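# Move one bread packet from the tray onto each plate

## Task

Take bread packets from the tray and set one lying flat on each of the two plates, so that two packets stay behind on the tray. The tray, basket and plates must remain roughly in place, with the basket still standing upright. At the end, neither arm may be in contact with anything on the table.

## Robot and tools

Robot: two arms, left_arm and right_arm, each with a parallel two-finger gripper. The fingers point along the gripper's +z axis and separate along its y axis. The reported end_effector_position is the spot between the finger pads, roughly 1 cm short of the tips. Each hand also carries a wrist camera and a chin camera. If a camera cable touches anything, that counts as the hand touching it.

Scene frame: the origin sits at table-top height, halfway between the two nominal arm bases. +x points out over the table, +z points up, and left_arm is on the +y side. Camera image sides do not match the arm names. The calibrated bases are left_arm (-0.029, +0.281, +0.041) m and right_arm (-0.048, -0.315, +0.003) m, both nearly unrotated. Hand positions, orientations (quat_wxyz), velocities and targets are all reported in the scene frame. Expect positions to be off by up to a few cm, more at long reach.

execute_actions(actions, cameras): actions is a list of actions, and each action is a list of up to 15 rows. Each row is one control step of 1/30 s. A short action repeats its last row until step 15. A row is a single flat list of 14 numbers covering both arms, each in [-1, 1]: left dx, dy, dz, rx, ry, rz, opening, then right dx, dy, dz, rx, ry, rz, opening. The six pose numbers are offsets, not poses. They are measured along that gripper's own Hand target axes, starting from the Hand target held when the action began. Every row in an action counts from that same starting point, and repeating an offset in a later action moves the gripper further. Scale: 1.0 equals 0.6 m of travel, or 180 degrees for rx, ry, rz, which together form one rotation vector. The opening is absolute: +1 is fully open (0.094 m) and -1 is closed. To leave an arm's pose alone, send six zeros, but always send the opening you want it to keep, because 0 is a real command for half-open. cameras lists camera names, or ["all"] for every camera. An empty actions list returns images plus the scene number and task.

move(target, speed, blend, opening_speed, grip_force, blocking, cameras): target is either one 14-number row in the same layout and scale as above, or a list of up to 15 such rows. Every row is an offset from the Hand targets at the start of the move, not from the previous row. The gripper follows a straight path and turns the shorter way. speed is in m/s, from 0.002 to 2.9, default 0.25, and turning is limited to twice that value in rad/s. Give one speed, or one per target. blend is in metres and rounds the corners of a list; the default 0 stops at each target. opening_speed is the rate of finger motion per second on the -1..1 scale, at least 0.2; use a slow rate for anything that can be squashed. grip_force is newtons per pad, 10 to 50, given once or per arm. It stays set until changed, and lower values close the fingers slowly. blocking=false returns after about 0.5 s while the motion continues. The whole move is capped at 10 s. Paths do not avoid obstacles or the other arm. Faster moves lag and overshoot more and hit harder. Do not route a path close to an arm's own base, because the elbow can whip round.

wait(seconds 0..3600) lets the scene run without new commands. stop brakes a running move. zoom_image(camera, region [x0,y0,x1,y1] in pixels, at most 504x504) enlarges part of the most recent image from that camera. Camera names: cam_head_left, cam_head_right, cam_left_wrist, cam_right_wrist, cam_left_wrist_chin, cam_right_wrist_chin, all 672x504. finished_scene(scene) ends the scene and cannot be undone. After the call that ends scene 1, make no further calls in that reply. read_manual only returns licence text.

Results: each result gives per-arm end_effector_position and quat, Hand target (the last commanded pose after clipping, which is the base for the next offsets), Joint positions (the last value is finger opening in m), joint velocities (may read "within noise"), joint torques, grip_measured (opening on the -1..1 scale, up to about 2.5 mm wide when empty), and Tool commands. A move also adds a move: line. It can read done (within 10 mm and 2 degrees), off_target, moving, held or fault, plus limits such as paced (the pose was clipped) or held (steps were withheld). Being done does not mean the gripper is free of contact. A gripper often rests a few cm short of its command because of friction or load. Send the missing distance as a further offset. To release a push against something, command a target back past the gripper. Each control step clips orientation to within 40 degrees of the current orientation.

Gripping: commanding an opening below the width at first touch adds about 1 N per 0.001 per pad. At about 20 N the force jumps to the full limit, roughly 50 to 64 N. To let go, command an opening well above grip_measured.

Avoid: dropping packets or releasing them while moving; knocking anything off the table; tipping the basket; hitting fixtures or the table hard; the grippers or cameras hitting each other, or one gripper closing on the other (this can fail the scene); strain on camera cables; and arm stops. Motors heat while holding loads, reaching far or pushing. MOTOR HOT appears at 75 °C, and at 90 °C the arm folds away and stays idle. Objects may occasionally get nudged. Finish with both hands open and clear of everything.

Each tool is called after ">>>" as name([rows], argument=value, ...), one row to a line, values as JSON.

## Session

>>> execute_actions(actions=[])

Scene clock: 0.00 s.
left_arm: end_effector_position=(+0.1824, +0.0564, +0.2730) grip_measured=+1.000 end_effector_quat_wxyz=(+0.570, +0.156, +0.723, -0.358) | right_arm: end_effector_position=(+0.2098, -0.1979, +0.1657) grip_measured=+1.000 end_effector_quat_wxyz=(+0.574, -0.028, +0.766, +0.290)
Joint positions: left_arm=[-0.9 0.639 0.317 0.226 -0.108 -0.358 0.094] | right_arm=[0.229 0.508 0.105 0.224 -0.215 0.392 0.094]
Joint velocities: within noise
Joint torques (N m): no reading
Heat: left arm: 31 °C; right arm: 32 °C.
Hand target: left_arm +0.1825, +0.0564, +0.2881; +0.582, +0.152, +0.710, -0.367 | right_arm +0.2096, -0.1979, +0.1687; +0.576, -0.029, +0.764, +0.290
Tool commands: left_gripper/opening=+1.0 right_gripper/opening=+1.0
camera_calibration:
cam_left_wrist: T_world_to_cam=[[-0.61152, -0.71211, 0.34489, 0.05961], [-0.58535, 0.11388, -0.80274, 0.3588], [0.53236, -0.69277, -0.48647, 0.16759]] pos_world=[0.15726, 0.11769, 0.34899]
cam_right_wrist: T_world_to_cam=[[0.39072, -0.82529, -0.40772, -0.17603], [-0.67321, 0.04589, -0.73803, 0.3087], [0.62779, 0.56285, -0.53766, 0.15924]] pos_world=[0.17663, -0.24907, 0.24168]
cam_left_wrist_chin: T_world_to_cam=[[-0.62325, -0.7068, 0.33464, 0.06046], [0.05382, -0.46568, -0.88332, 0.23751], [0.78016, -0.53252, 0.32827, -0.08932]] pos_world=[0.09458, 0.10577, 0.21889]
cam_right_wrist_chin: T_world_to_cam=[[0.39743, -0.82005, -0.41179, -0.17545], [0.09896, 0.48444, -0.86921, 0.19912], [0.91228, 0.3047, 0.27368, -0.06596]] pos_world=[0.1102, -0.22024, 0.11888]

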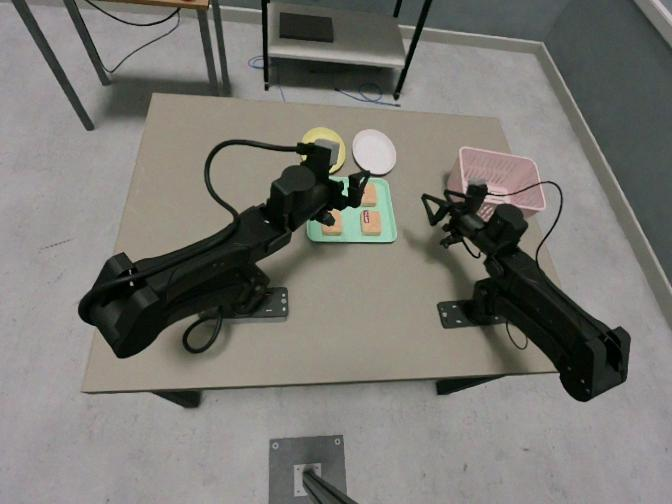

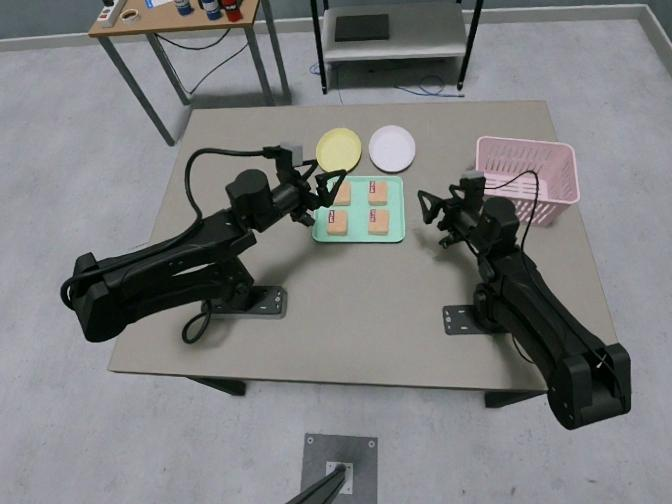

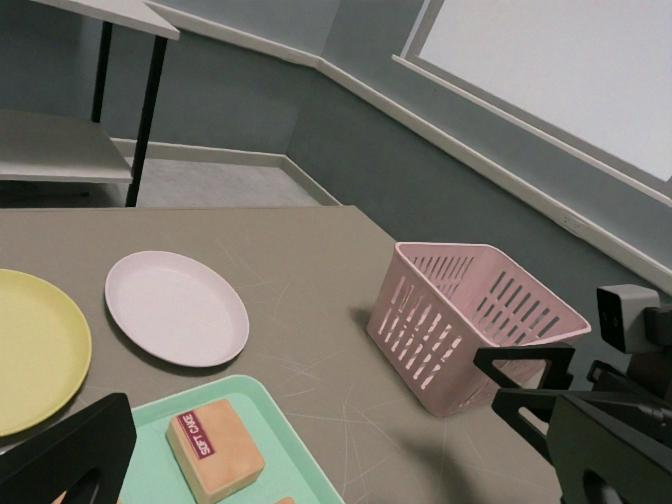

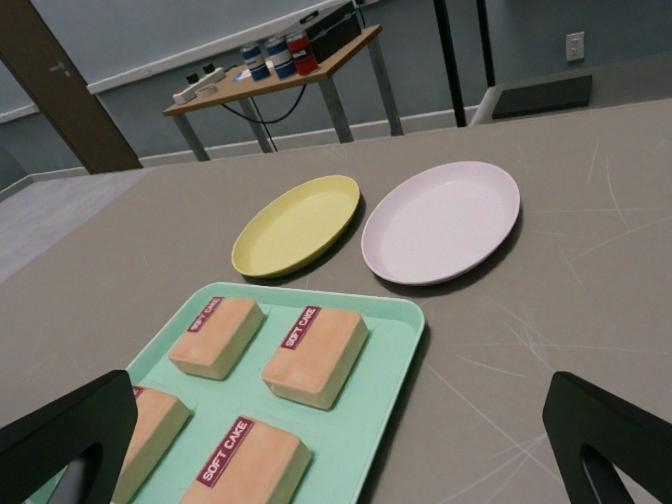

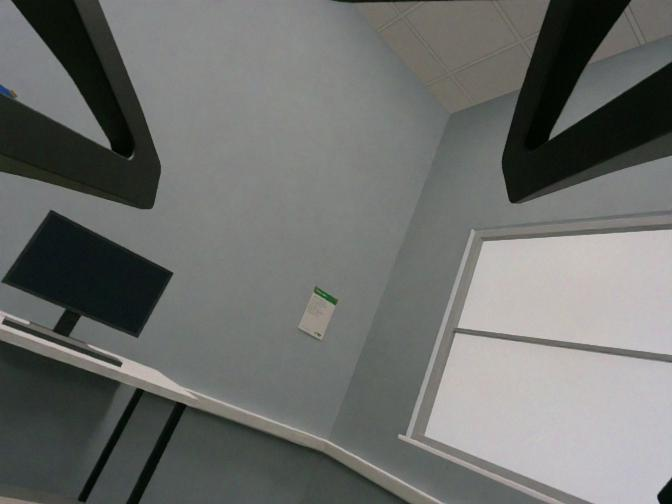

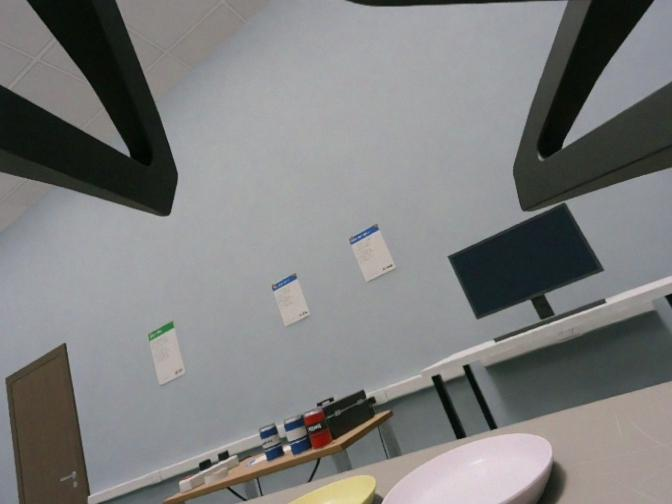

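>>> move([
  [-0.015,0.198,-0.144,-0.264,0.333,-0.071,1,0,0,0,0,0,0,1],
  [-0.015,0.198,-0.144,-0.264,0.333,-0.071,1,0.037,0.172,0.207,0.1967,0.3183,-0.006,1],
], cameras=["all"])

Scene clock: 77.00 s.
left_arm: end_effector_position=(+0.1927, +0.1988, +0.2501) grip_measured=+1.000 end_effector_quat_wxyz=(+0.115, +0.000, +0.993, -0.001) | right_arm: end_effector_position=(+0.2708, -0.0494, +0.1778) grip_measured=+1.000 end_effector_quat_wxyz=(+0.143, +0.000, +0.990, +0.008)
Joint positions: left_arm=[-0.448 1.283 1.371 -1.447 -0.093 -0.42 0.094] | right_arm=[0.715 1.931 1.892 -1.311 0.187 0.752 0.094]
Joint torques (N m): left_arm=[0.43 -2.65 9.01 0.38 -0.19 0.08] | right_arm=[0.36 -8.98 8.57 0.41 0.04 0.09]
Heat: left arm: 35 °C; right arm: 37 °C.
Hand target: left_arm +0.1995, +0.2000, +0.2602; +0.130, -0.001, +0.991, +0.000 | right_arm +0.2703, -0.0466, +0.1704; +0.130, +0.000, +0.991, +0.000
Off the commanded pose: left_arm 0.012 m, 2 deg | right_arm 0.008 m, 2 deg.
move: off_target (left_arm)
cam_left_wrist: T_world_to_cam=[[0.01422, -0.99968, -0.02089, 0.2033], [-0.97927, -0.01815, 0.20175, 0.18105], [-0.20206, 0.01758, -0.97921, 0.37312]] pos_world=[0.2498, 0.19996, 0.33308]
cam_right_wrist: T_world_to_cam=[[0.01286, -0.99949, -0.02912, -0.04593], [-0.98757, -0.01725, 0.15623, 0.27497], [-0.15665, 0.02674, -0.98729, 0.30982]] pos_world=[0.32068, -0.04945, 0.26159]
cam_left_wrist_chin: T_world_to_cam=[[-0.00025, -0.99992, -0.01295, 0.20035], [-0.76946, 0.00846, -0.63864, 0.28612], [0.63869, 0.0098, -0.7694, 0.18005]] pos_world=[0.10521, 0.19615, 0.32385]
cam_right_wrist_chin: T_world_to_cam=[[0.01263, -0.99918, -0.03859, -0.04385], [-0.71545, 0.01793, -0.69844, 0.29887], [0.69855, 0.03643, -0.71463, 0.05018]] pos_world=[0.17933, -0.051, 0.24291]

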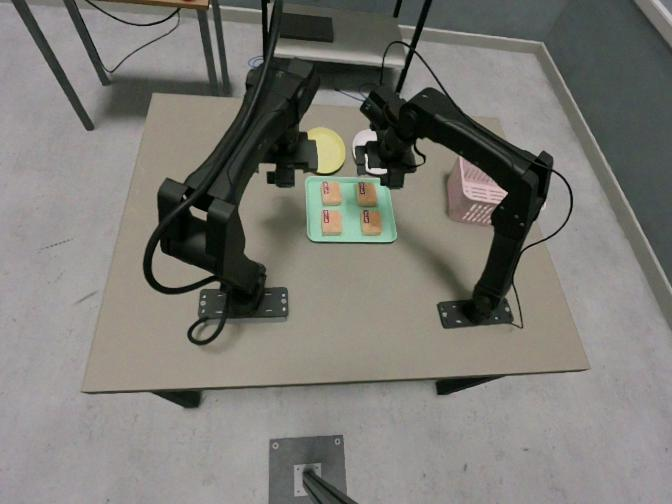

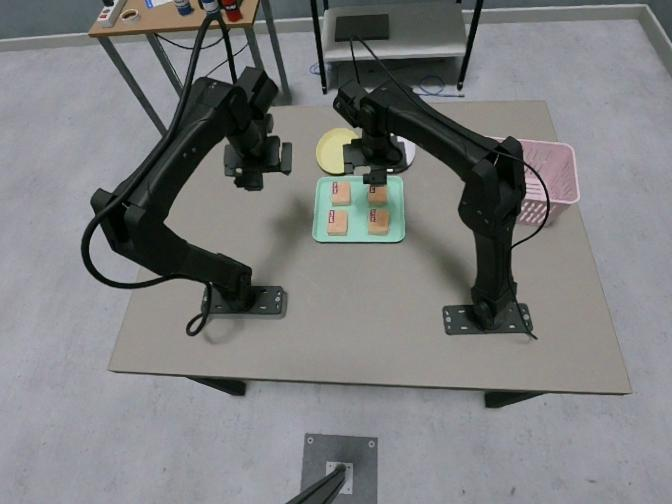

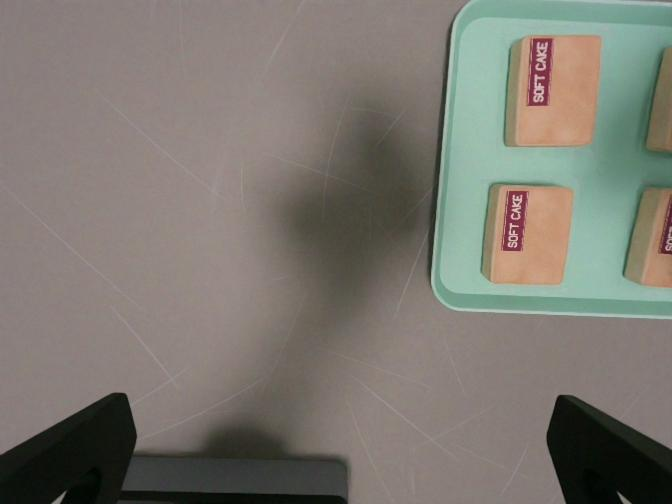

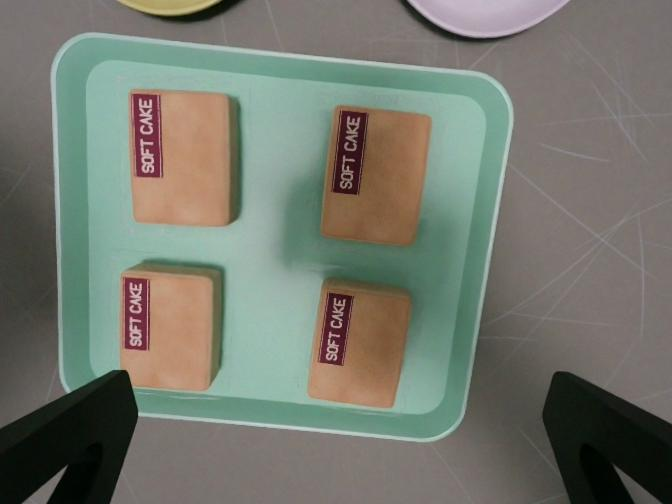

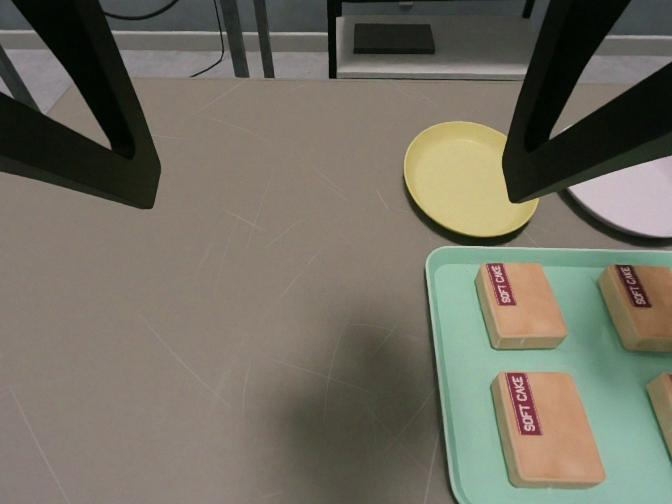

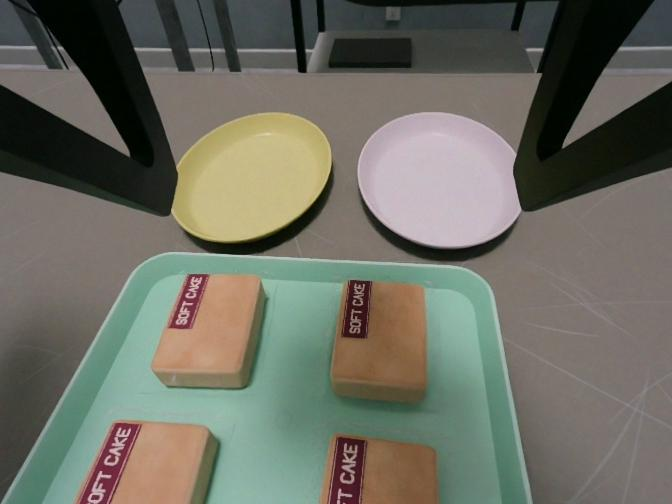

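>>> move(target=[0,0,0,0,0,0,1,-0.047,-0.03,0.159,0.0105,0,0.039,1], cameras=["cam_right_wrist","cam_right_wrist_chin"])

Scene clock: 109.00 s.
left_arm: end_effector_position=(+0.1927, +0.1988, +0.2501) grip_measured=+1.000 end_effector_quat_wxyz=(+0.115, +0.000, +0.993, -0.001) | right_arm: end_effector_position=(+0.3198, -0.0661, +0.0999) grip_measured=+1.000 end_effector_quat_wxyz=(+0.139, +0.060, +0.988, -0.001)
Joint positions: left_arm=[-0.448 1.283 1.371 -1.447 -0.093 -0.42 0.094] | right_arm=[0.61 2.044 1.744 -1.062 0.186 0.77 0.094]
Joint torques (N m): left_arm=[0.43 -2.65 9.01 0.38 -0.2 0.08] | right_arm=[-0.02 -9.95 7.08 0.68 0.09 0.09]
Heat: left arm: 37 °C; right arm: 35 °C.
Hand target: left_arm +0.1995, +0.2000, +0.2602; +0.130, -0.001, +0.991, +0.000 | right_arm +0.3222, -0.0647, +0.0855; +0.130, +0.063, +0.989, -0.008
Off the commanded pose: left_arm 0.012 m, 2 deg | right_arm 0.015 m, 1 deg.
move: off_target (right_arm)
cam_right_wrist: T_world_to_cam=[[-0.10892, -0.99367, -0.02765, -0.02628], [-0.98089, 0.10293, 0.16508, 0.34018], [-0.16119, 0.0451, -0.98589, 0.2435]] pos_world=[0.37006, -0.07211, 0.18318]
cam_right_wrist_chin: T_world_to_cam=[[-0.10923, -0.99333, -0.03709, -0.02502], [-0.71424, 0.10438, -0.69207, 0.28452], [0.69132, -0.04911, -0.72088, -0.04182]] pos_world=[0.22939, -0.05661, 0.16583]

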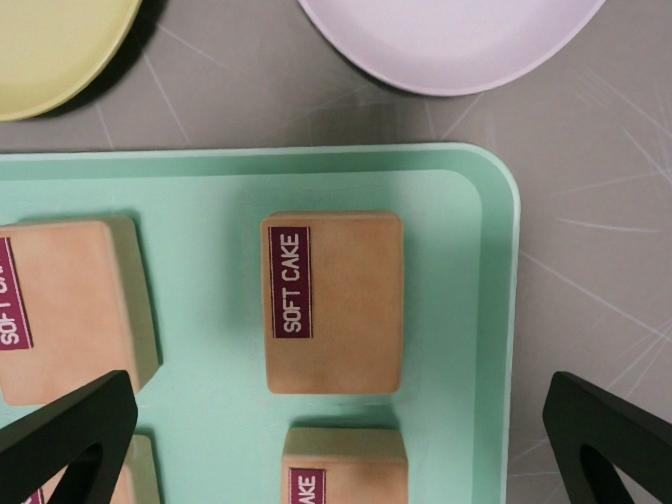

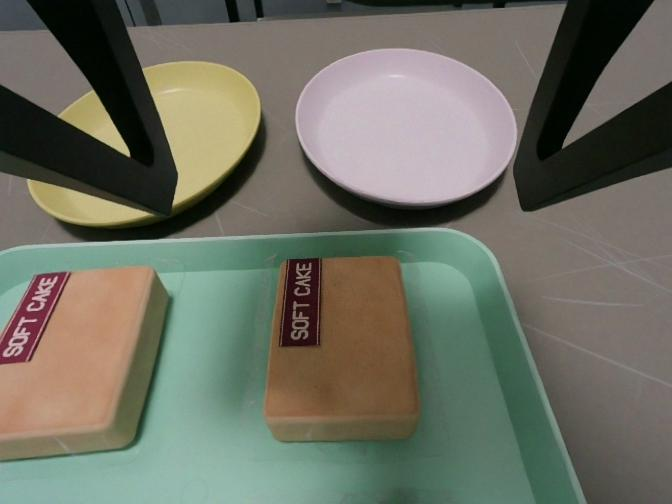

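>>> move(target=[0,0,0,0,0,0,1,0.028,0.007,0.1,0,0,0,1], speed=0.12, cameras=["cam_right_wrist","cam_right_wrist_chin"])

Scene clock: 119.30 s.
left_arm: end_effector_position=(+0.1927, +0.1988, +0.2501) grip_measured=+1.000 end_effector_quat_wxyz=(+0.115, +0.000, +0.993, -0.001) | right_arm: end_effector_position=(+0.3264, -0.0610, +0.0417) grip_measured=+1.000 end_effector_quat_wxyz=(+0.143, +0.065, +0.988, +0.003)
Joint positions: left_arm=[-0.448 1.283 1.371 -1.447 -0.093 -0.42 0.094] | right_arm=[0.61 2.105 1.6 -0.845 0.186 0.778 0.094]
Joint torques (N m): left_arm=[0.43 -2.65 9.02 0.38 -0.19 0.08] | right_arm=[0.72 -10.55 5.87 0.7 0.1 0.09]
Heat: left arm: 38 °C; right arm: 35 °C.
Hand target: left_arm +0.1995, +0.2000, +0.2602; +0.130, -0.001, +0.991, +0.000 | right_arm +0.3221, -0.0604, +0.0233; +0.130, +0.063, +0.989, -0.008
Off the commanded pose: left_arm 0.012 m, 2 deg | right_arm 0.019 m, 2 deg.
move: off_target (right_arm)
cam_right_wrist: T_world_to_cam=[[-0.11627, -0.9925, -0.03764, -0.0192], [-0.9815, 0.10901, 0.15737, 0.35659], [-0.15209, 0.05524, -0.98682, 0.18466]] pos_world=[0.37584, -0.06813, 0.12538]
cam_right_wrist_chin: T_world_to_cam=[[-0.11647, -0.99208, -0.04704, -0.01844], [-0.70728, 0.1161, -0.69733, 0.24701], [0.69727, -0.04795, -0.7152, -0.09013]] pos_world=[0.2354, -0.05129, 0.10692]

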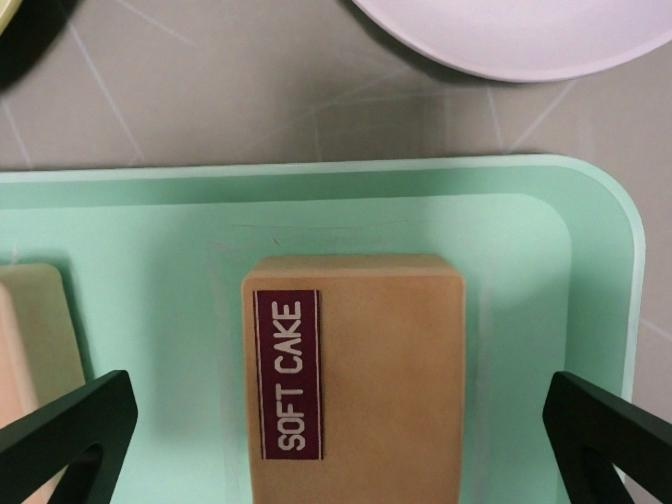

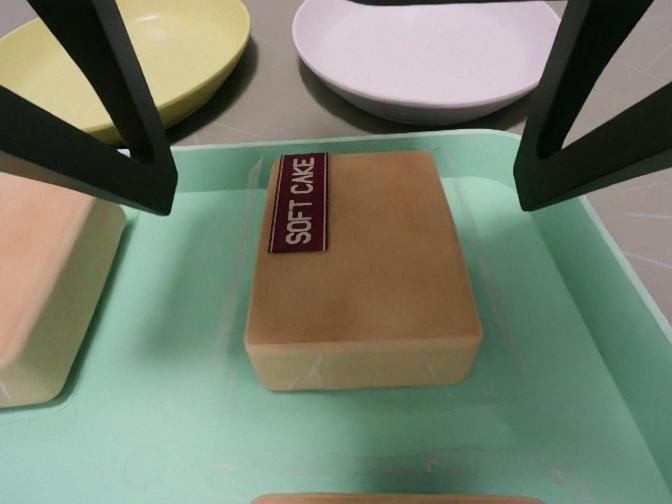

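>>> move([
  [0,0,0,0,0,0,1,0.0167,-0.001,0.037,0,0,0,1],
  [0,0,0,0,0,0,1,0.0167,-0.001,0.037,0,0,0,-0.1],
], speed=0.08, grip_force=20, cameras=["cam_right_wrist","cam_right_wrist_chin"])

Scene clock: 137.90 s.
left_arm: end_effector_position=(+0.1927, +0.1988, +0.2501) grip_measured=+1.000 end_effector_quat_wxyz=(+0.115, +0.000, +0.993, -0.001) | right_arm: end_effector_position=(+0.3228, -0.0590, +0.0176) grip_measured=+0.372 end_effector_quat_wxyz=(+0.143, +0.064, +0.988, +0.004)
Joint positions: left_arm=[-0.448 1.283 1.371 -1.447 -0.093 -0.42 0.094] | right_arm=[0.618 2.127 1.534 -0.758 0.186 0.784 0.064]
Joint torques (N m): left_arm=[0.43 -2.65 9.01 0.38 -0.2 0.08] | right_arm=[0.49 -10.62 5.63 0.69 0.11 0.09]
Heat: left arm: 38 °C; right arm: 34 °C.
Hand target: left_arm +0.1995, +0.2000, +0.2602; +0.130, -0.001, +0.991, +0.000 | right_arm +0.3179, -0.0605, -0.0009; +0.130, +0.063, +0.989, -0.008
Off the commanded pose: left_arm 0.012 m, 2 deg | right_arm 0.019 m, 2 deg.
grip_force (N): 20, 20
move: off_target (right_arm); target 2's new opening was sent with right_arm's hand 0.019 m and 2 deg from that target
cam_right_wrist: T_world_to_cam=[[-0.11379, -0.99273, -0.03913, -0.01943], [-0.98174, 0.10631, 0.15773, 0.35652], [-0.15242, 0.05636, -0.98671, 0.16041]] pos_world=[0.37224, -0.06623, 0.10128]
cam_right_wrist_chin: T_world_to_cam=[[-0.11392, -0.9923, -0.04854, -0.01888], [-0.70775, 0.11535, -0.69698, 0.22758], [0.69722, -0.04505, -0.71544, -0.10453]] pos_world=[0.2318, -0.0497, 0.08292]

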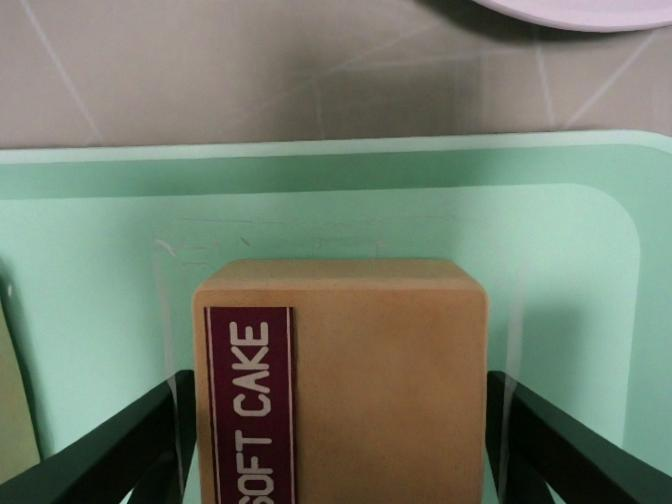

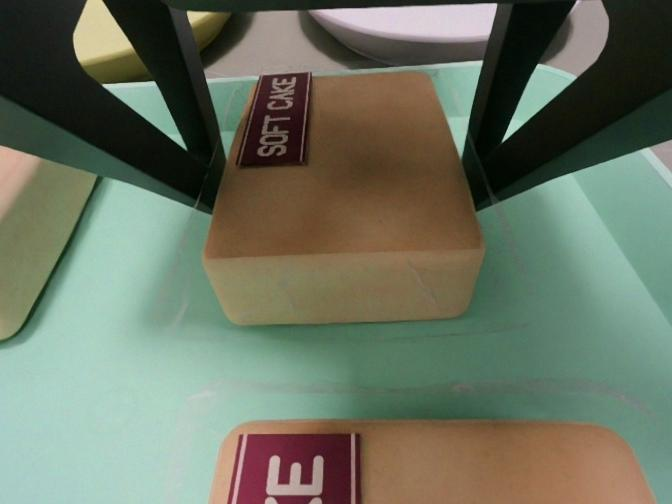

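>>> move([
  [0,0,0,0,0,0,1,-0.0433,-0.005,-0.161,0,0,0,-0.1],
  [0,0,0,0,0,0,1,-0.195,-0.06,-0.1,0,0,0,-0.1],
], speed=0.2, blend=0.02, cameras=["cam_head_right","cam_right_wrist","cam_right_wrist_chin"])

Scene clock: 148.00 s.
left_arm: end_effector_position=(+0.1927, +0.1988, +0.2501) grip_measured=+1.000 end_effector_quat_wxyz=(+0.115, +0.000, +0.993, -0.001) | right_arm: end_effector_position=(+0.4105, -0.1108, +0.1022) grip_measured=+0.354 end_effector_quat_wxyz=(+0.148, +0.068, +0.987, -0.001)
Joint positions: left_arm=[-0.448 1.283 1.371 -1.447 -0.093 -0.42 0.094] | right_arm=[0.414 2.257 2.083 -1.141 0.152 0.59 0.064]
Joint torques (N m): left_arm=[0.43 -2.65 9.01 0.38 -0.2 0.08] | right_arm=[0.28 -11.52 8.95 0.5 0.02 -0.02]
Heat: left arm: 38 °C; right arm: 34 °C.
Hand target: left_arm +0.1995, +0.2000, +0.2602; +0.130, -0.001, +0.991, +0.000 | right_arm +0.4101, -0.1085, +0.0873; +0.130, +0.063, +0.989, -0.008
Off the commanded pose: left_arm 0.012 m, 2 deg | right_arm 0.015 m, 2 deg.
grip_force (N): 20, 20
move: off_target (right_arm)
cam_right_wrist: T_world_to_cam=[[-0.12423, -0.99175, -0.03165, -0.05391], [-0.98188, 0.11827, 0.14805, 0.43714], [-0.14309, 0.04947, -0.98847, 0.25576]] pos_world=[0.45912, -0.11782, 0.18639]
cam_right_wrist_chin: T_world_to_cam=[[-0.12427, -0.9914, -0.04108, -0.05262], [-0.70019, 0.11695, -0.70431, 0.35239], [0.70305, -0.05876, -0.7087, -0.1121]] pos_world=[0.31901, -0.09997, 0.16659]

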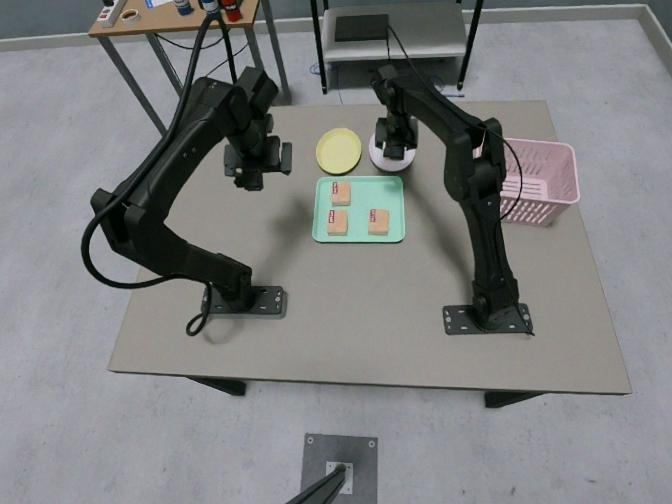

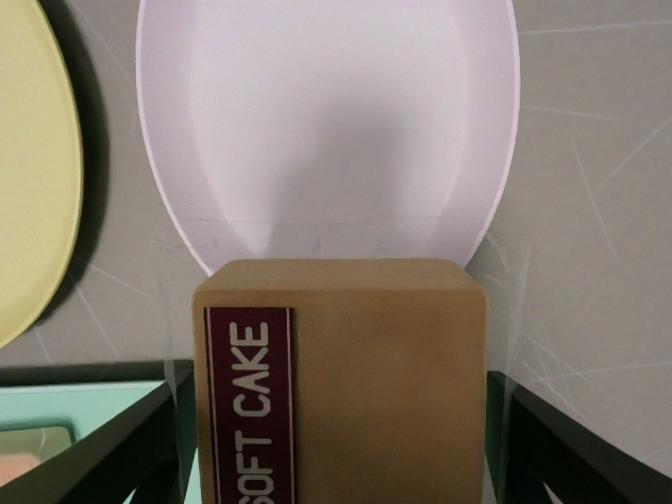

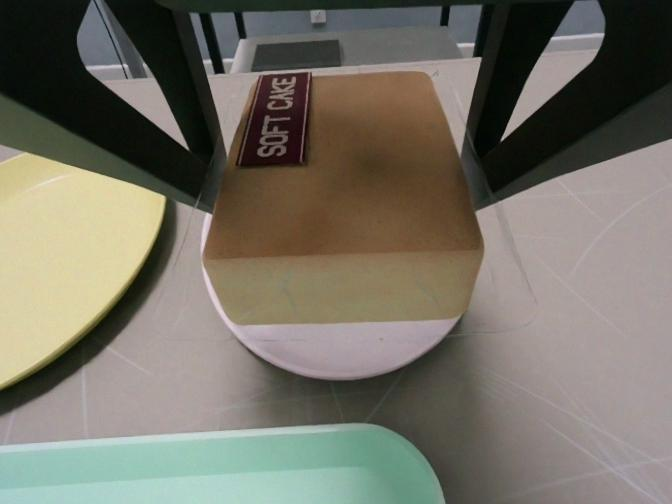

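>>> move([
  [0,0,0,0,0,0,1,-0.088,0.0127,0.0237,0,0,0,-0.1],
  [0,0,0,0,0,0,1,-0.061,0.0127,0.1235,0,0,0,-0.1],
], speed=0.12, blend=0.01, cameras=["cam_right_wrist","cam_right_wrist_chin","cam_head_right"])

Scene clock: 174.70 s.
left_arm: end_effector_position=(+0.1927, +0.1988, +0.2501) grip_measured=+1.000 end_effector_quat_wxyz=(+0.115, +0.000, +0.993, -0.001) | right_arm: end_effector_position=(+0.4672, -0.1073, +0.0506) grip_measured=+0.354 end_effector_quat_wxyz=(+0.149, +0.067, +0.987, +0.000)
Joint positions: left_arm=[-0.448 1.283 1.371 -1.447 -0.093 -0.42 0.094] | right_arm=[0.369 2.552 2.398 -1.153 0.141 0.543 0.064]
Joint torques (N m): left_arm=[0.44 -2.63 9.01 0.38 -0.2 0.08] | right_arm=[-0.03 -14.12 5.94 0.77 0.02 -0.03]
Heat: left arm: 39 °C; right arm: 35 °C.
Hand target: left_arm +0.1995, +0.2000, +0.2602; +0.130, -0.001, +0.991, +0.000 | right_arm +0.4652, -0.1078, +0.0251; +0.130, +0.063, +0.990, -0.008
Off the commanded pose: left_arm 0.012 m, 2 deg | right_arm 0.026 m, 2 deg.
grip_force (N): 20, 20
move: off_target (right_arm)
cam_right_wrist: T_world_to_cam=[[-0.12068, -0.99219, -0.03166, -0.04663], [-0.98264, 0.11486, 0.1457, 0.50011], [-0.14092, 0.04869, -0.98882, 0.2116]] pos_world=[0.51562, -0.11402, 0.13489]
cam_right_wrist_chin: T_world_to_cam=[[-0.12079, -0.99183, -0.04111, -0.0458], [-0.69898, 0.11438, -0.70594, 0.35463], [0.70487, -0.05653, -0.70708, -0.18906]] pos_world=[0.37561, -0.09668, 0.11478]
Images, in order (width x height): cam_head_right 672x504, cam_right_wrist 672x504, cam_right_wrist_chin 672x504.

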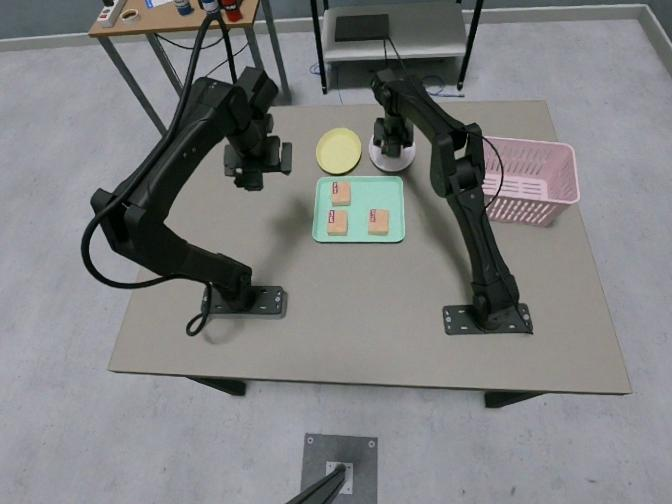

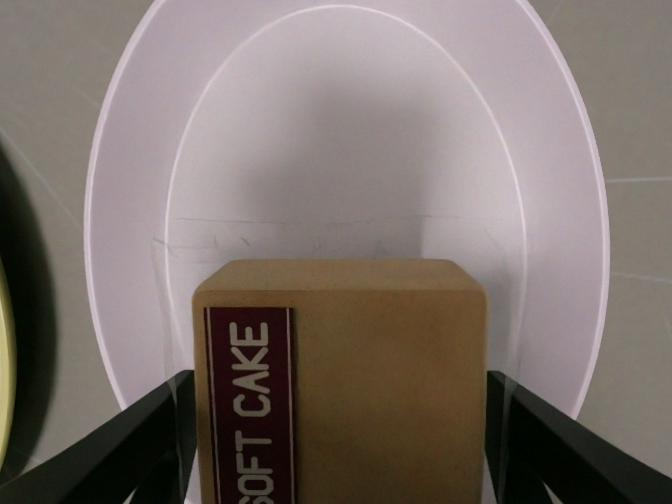

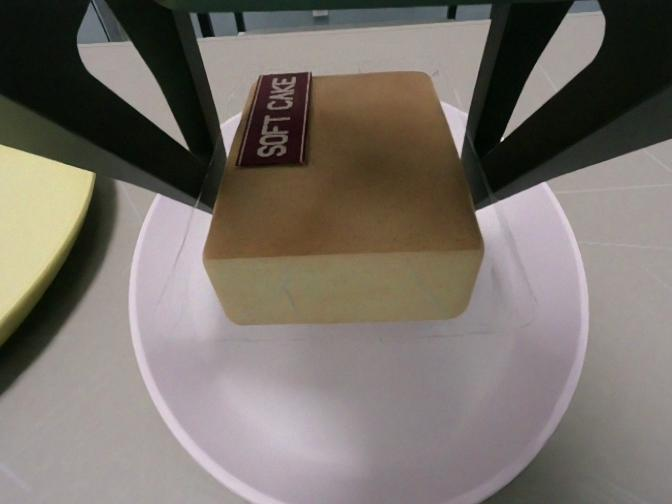

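>>> move(target=[0,0,0,0,0,0,1,-0.006,0.003,0.0535,0,0,0,-0.1], speed=0.06, cameras=["cam_right_wrist","cam_right_wrist_chin"])

Scene clock: 184.73 s.
left_arm: end_effector_position=(+0.1927, +0.1988, +0.2501) grip_measured=+1.000 end_effector_quat_wxyz=(+0.115, +0.000, +0.993, -0.001) | right_arm: end_effector_position=(+0.4744, -0.1057, +0.0184) grip_measured=+0.354 end_effector_quat_wxyz=(+0.143, +0.064, +0.988, -0.003)
Joint positions: left_arm=[-0.448 1.283 1.371 -1.447 -0.093 -0.42 0.094] | right_arm=[0.366 2.617 2.397 -1.098 0.139 0.535 0.064]
Joint torques (N m): left_arm=[0.43 -2.65 8.99 0.38 -0.2 0.08] | right_arm=[-0.5 -13.39 8.68 0.72 0.02 -0.02]
Heat: left arm: 39 °C; right arm: 35 °C.
Hand target: left_arm +0.1995, +0.2000, +0.2602; +0.130, -0.001, +0.991, +0.000 | right_arm +0.4771, -0.1075, -0.0049; +0.130, +0.063, +0.989, -0.008
Off the commanded pose: left_arm 0.012 m, 2 deg | right_arm 0.024 m, 2 deg.
grip_force (N): 20, 20
move: off_target (right_arm)
cam_right_wrist: T_world_to_cam=[[-0.11629, -0.9929, -0.02502, -0.04753], [-0.98145, 0.11101, 0.15628, 0.51057], [-0.15239, 0.04273, -0.9874, 0.18551]] pos_world=[0.52385, -0.1118, 0.10219]
cam_right_wrist_chin: T_world_to_cam=[[-0.11652, -0.99259, -0.03442, -0.04702], [-0.70749, 0.10728, -0.69853, 0.33987], [0.69705, -0.05704, -0.71475, -0.21307]] pos_world=[0.3835, -0.09529, 0.0835]

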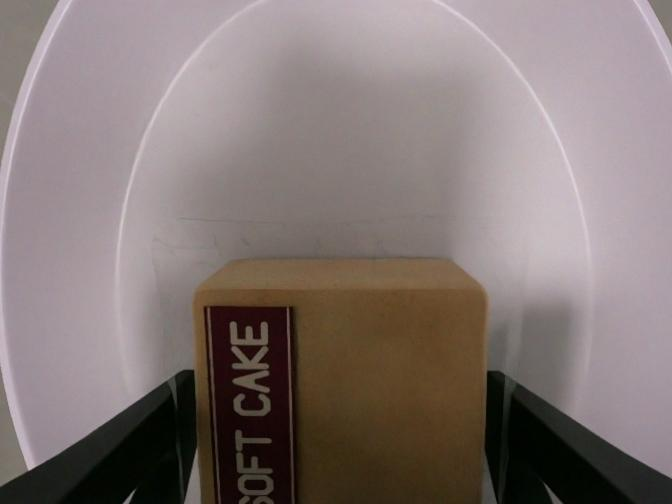

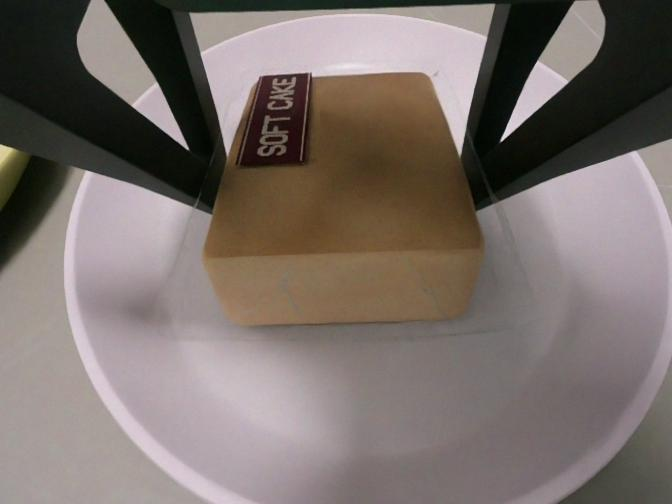

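>>> move(target=[-0.138,-0.258,0.261,0,0,0,1,0.002,0,0.009,0,0,0,-0.1], cameras=["cam_left_wrist","cam_left_wrist_chin","cam_right_wrist"])

Scene clock: 195.30 s.
left_arm: end_effector_position=(+0.3077, +0.0524, +0.1236) grip_measured=+1.000 end_effector_quat_wxyz=(+0.111, +0.004, +0.994, +0.005) | right_arm: end_effector_position=(+0.4777, -0.1043, +0.0183) grip_measured=+0.354 end_effector_quat_wxyz=(+0.149, +0.064, +0.987, +0.000)
Joint positions: left_arm=[-0.68 1.938 1.549 -1.011 -0.143 -0.642 0.094] | right_arm=[0.366 2.62 2.4 -1.084 0.139 0.535 0.064]
Joint torques (N m): left_arm=[-0.23 -8.09 9.36 0.49 -0.24 -0.08] | right_arm=[-0.53 -13.39 7.16 0.77 0.02 -0.03]
Heat: left arm: 39 °C; right arm: 36 °C.
Hand target: left_arm +0.3202, +0.0455, +0.1303; +0.130, -0.001, +0.991, +0.000 | right_arm +0.4774, -0.1075, -0.0104; +0.130, +0.063, +0.989, -0.008
Off the commanded pose: left_arm 0.016 m, 2 deg | right_arm 0.029 m, 2 deg.
grip_force (N): 20, 20
move: off_target (left_arm, right_arm)
cam_left_wrist: T_world_to_cam=[[0.00759, -0.99937, -0.03467, 0.05634], [-0.97757, -0.01472, 0.21007, 0.31481], [-0.21045, 0.0323, -0.97707, 0.2766]] pos_world=[0.36553, 0.05201, 0.20608]
cam_right_wrist: T_world_to_cam=[[-0.11568, -0.99279, -0.03157, -0.04591], [-0.98327, 0.10995, 0.14521, 0.5146], [-0.14069, 0.04784, -0.9889, 0.18077]] pos_world=[0.52612, -0.11081, 0.10259]
cam_left_wrist_chin: T_world_to_cam=[[-0.00672, -0.99962, -0.02661, 0.05606], [-0.77492, 0.02202, -0.63167, 0.29524], [0.63202, 0.01638, -0.77478, 0.01302]] pos_world=[0.22094, 0.04932, 0.19807]
Images, in order (width x height): cam_left_wrist 672x504, cam_right_wrist 672x504, cam_left_wrist_chin 672x504.

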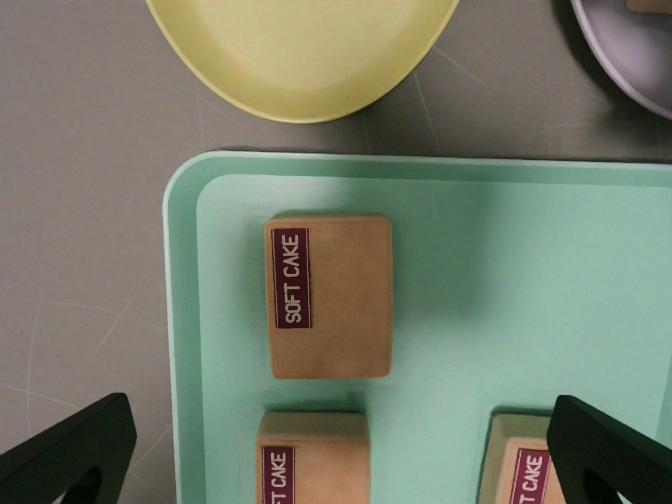

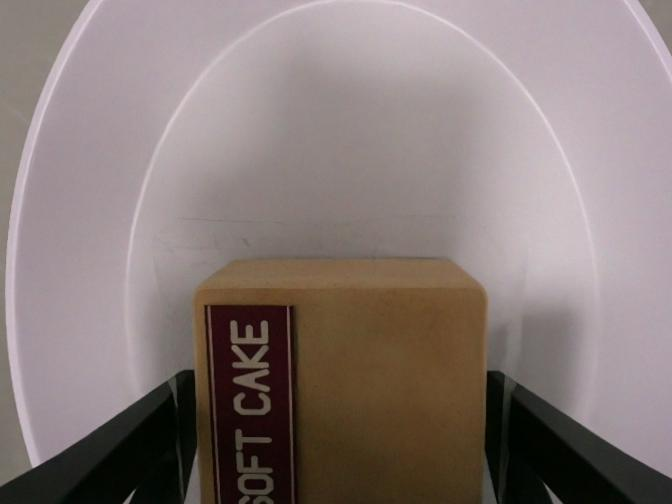

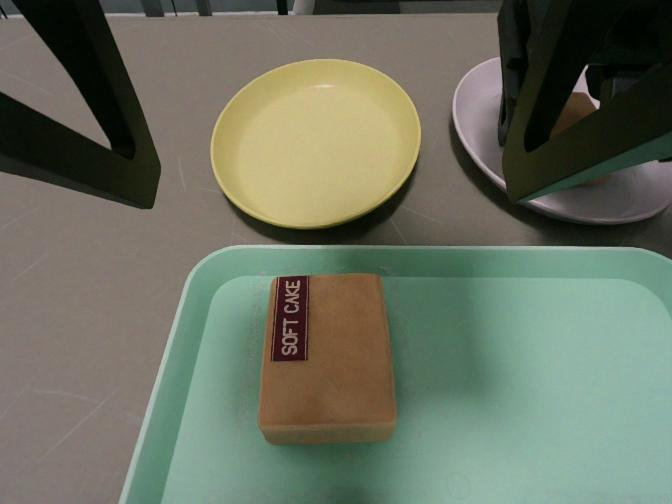

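>>> move(target=[0.046,0.0095,0.1395,0,0,0,1,0,0,0,0,0,0,0.7], speed=0.12, cameras=["cam_left_wrist","cam_left_wrist_chin","cam_right_wrist_chin"])

Scene clock: 212.47 s.
left_arm: end_effector_position=(+0.3138, +0.0478, +0.0495) grip_measured=+1.000 end_effector_quat_wxyz=(+0.128, +0.002, +0.992, -0.008) | right_arm: end_effector_position=(+0.4775, -0.1043, +0.0145) grip_measured=+0.699 end_effector_quat_wxyz=(+0.147, +0.064, +0.987, -0.001)
Joint positions: left_arm=[-0.68 2.011 1.336 -0.681 -0.143 -0.642 0.094] | right_arm=[0.366 2.627 2.4 -1.082 0.138 0.534 0.08]
Joint torques (N m): left_arm=[0.09 -8.44 4.77 0.6 -0.24 -0.03] | right_arm=[-0.51 -13.86 7.51 0.73 0.02 -0.02]
Heat: left arm: 40 °C; right arm: 37 °C.
Hand target: left_arm +0.3152, +0.0512, +0.0423; +0.130, -0.001, +0.991, +0.000 | right_arm +0.4773, -0.1075, -0.0103; +0.130, +0.063, +0.989, -0.008
Off the commanded pose: left_arm 0.008 m, 1 deg | right_arm 0.025 m, 2 deg.
grip_force (N): 20, 20
move: done
cam_left_wrist: T_world_to_cam=[[0.0084, -0.99994, -0.00752, 0.04752], [-0.98436, -0.00959, 0.17593, 0.33983], [-0.17599, 0.00593, -0.98438, 0.19649]] pos_world=[0.36869, 0.04961, 0.13399]
cam_left_wrist_chin: T_world_to_cam=[[-0.00622, -0.99998, 0.00008, 0.04799], [-0.75221, 0.00463, -0.65891, 0.24832], [0.65889, -0.00416, -0.75223, -0.05668]] pos_world=[0.22443, 0.0466, 0.12098]
cam_right_wrist_chin: T_world_to_cam=[[-0.11504, -0.99261, -0.03868, -0.04592], [-0.70236, 0.10881, -0.70345, 0.33698], [0.70246, -0.05376, -0.70969, -0.22022]] pos_world=[0.3861, -0.09409, 0.07899]

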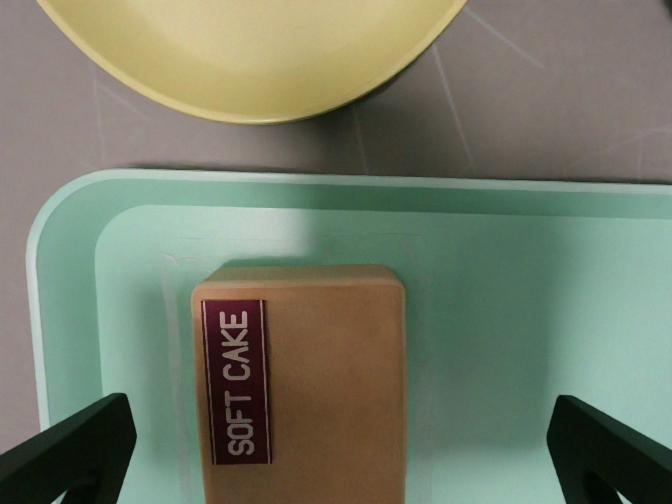

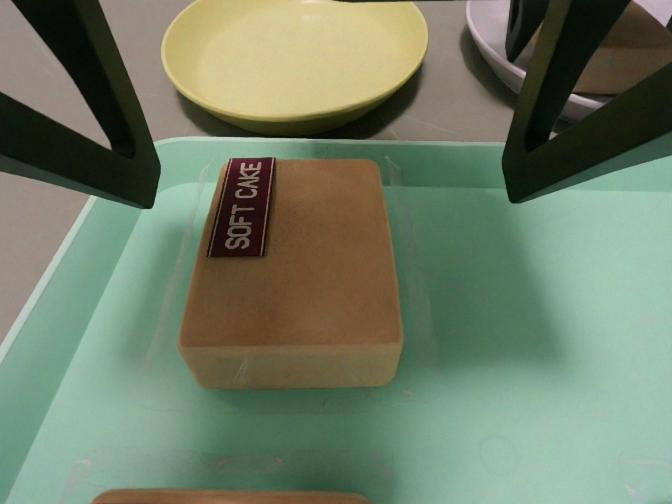

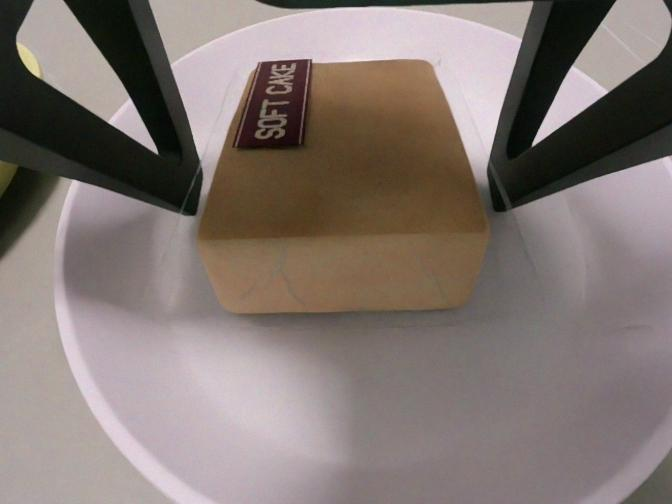

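>>> move([
  [0.0227,0.0175,0.0525,0,0,0,1,-0.052,-0.006,-0.193,0,0,0,0.7],
  [0.0227,0.0175,0.0525,0,0,0,-0.1,0.273,-0.192,-0.315,0,0,0,0.7],
], speed=[0.1,0.25], cameras=["cam_left_wrist","cam_left_wrist_chin","cam_head_right"])

Scene clock: 232.03 s.
left_arm: end_effector_position=(+0.3091, +0.0565, +0.0161) grip_measured=+0.355 end_effector_quat_wxyz=(+0.130, -0.001, +0.991, -0.009) | right_arm: end_effector_position=(+0.2592, -0.1958, +0.1225) grip_measured=+0.699 end_effector_quat_wxyz=(+0.116, +0.066, +0.991, -0.014)
Joint positions: left_arm=[-0.67 2.04 1.227 -0.539 -0.143 -0.638 0.064] | right_arm=[0.384 1.612 1.297 -1.066 0.137 0.562 0.08]
Joint torques (N m): left_arm=[0.44 -8.23 4.37 0.61 -0.21 0.08] | right_arm=[0.5 -11.88 5.56 0.65 0.1 -0.01]
Heat: left arm: 36 °C; right arm: 36 °C.
Hand target: left_arm +0.3101, +0.0616, +0.0084; +0.130, -0.001, +0.991, +0.000 | right_arm +0.2574, -0.1956, +0.1299; +0.130, +0.063, +0.989, -0.008
Off the commanded pose: left_arm 0.009 m, 1 deg | right_arm 0.008 m, 2 deg.
elbow stopped short (right arm): the move would have taken joint 3 (elbow) straighter than the controller allows.
grip_force (N): 20, 20
move: done
cam_left_wrist: T_world_to_cam=[[0.01511, -0.99987, -0.00579, 0.054], [-0.98486, -0.01588, 0.17264, 0.34173], [-0.17271, 0.00309, -0.98497, 0.16181]] pos_world=[0.36368, 0.05892, 0.10069]
cam_left_wrist_chin: T_world_to_cam=[[0.00036, -1, 0.00178, 0.05466], [-0.75001, -0.00145, -0.66143, 0.22244], [0.66143, -0.0011, -0.75001, -0.07968]] pos_world=[0.21951, 0.0549, 0.08727]
Images, in order (width x height): cam_head_right 672x504, cam_left_wrist 672x504, cam_left_wrist_chin 672x504.

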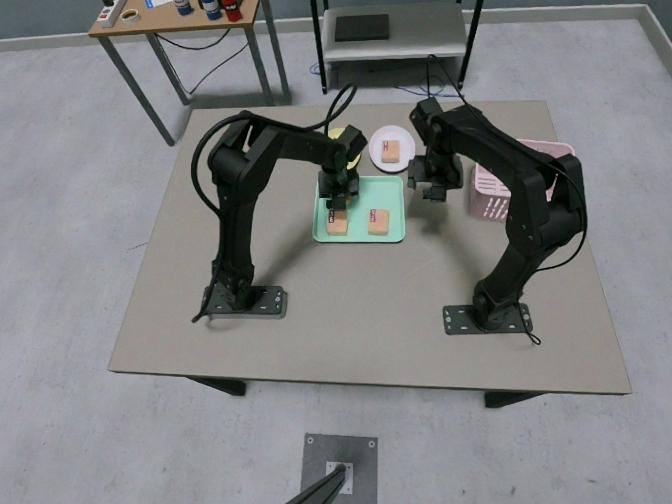

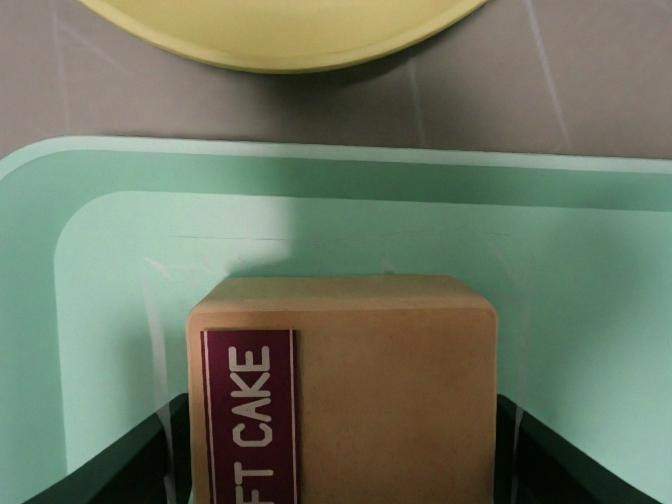

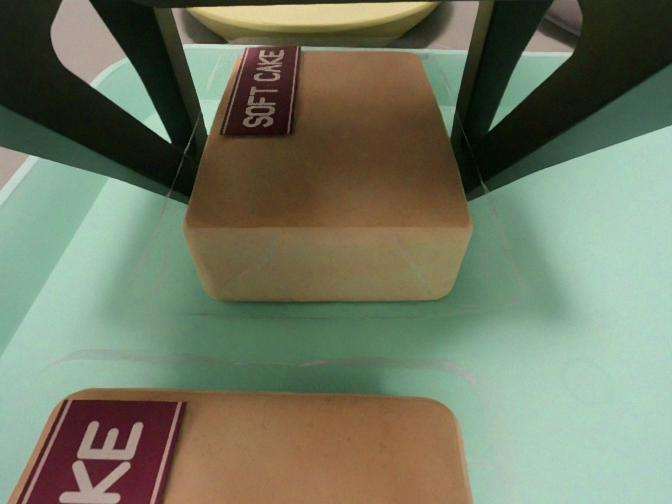

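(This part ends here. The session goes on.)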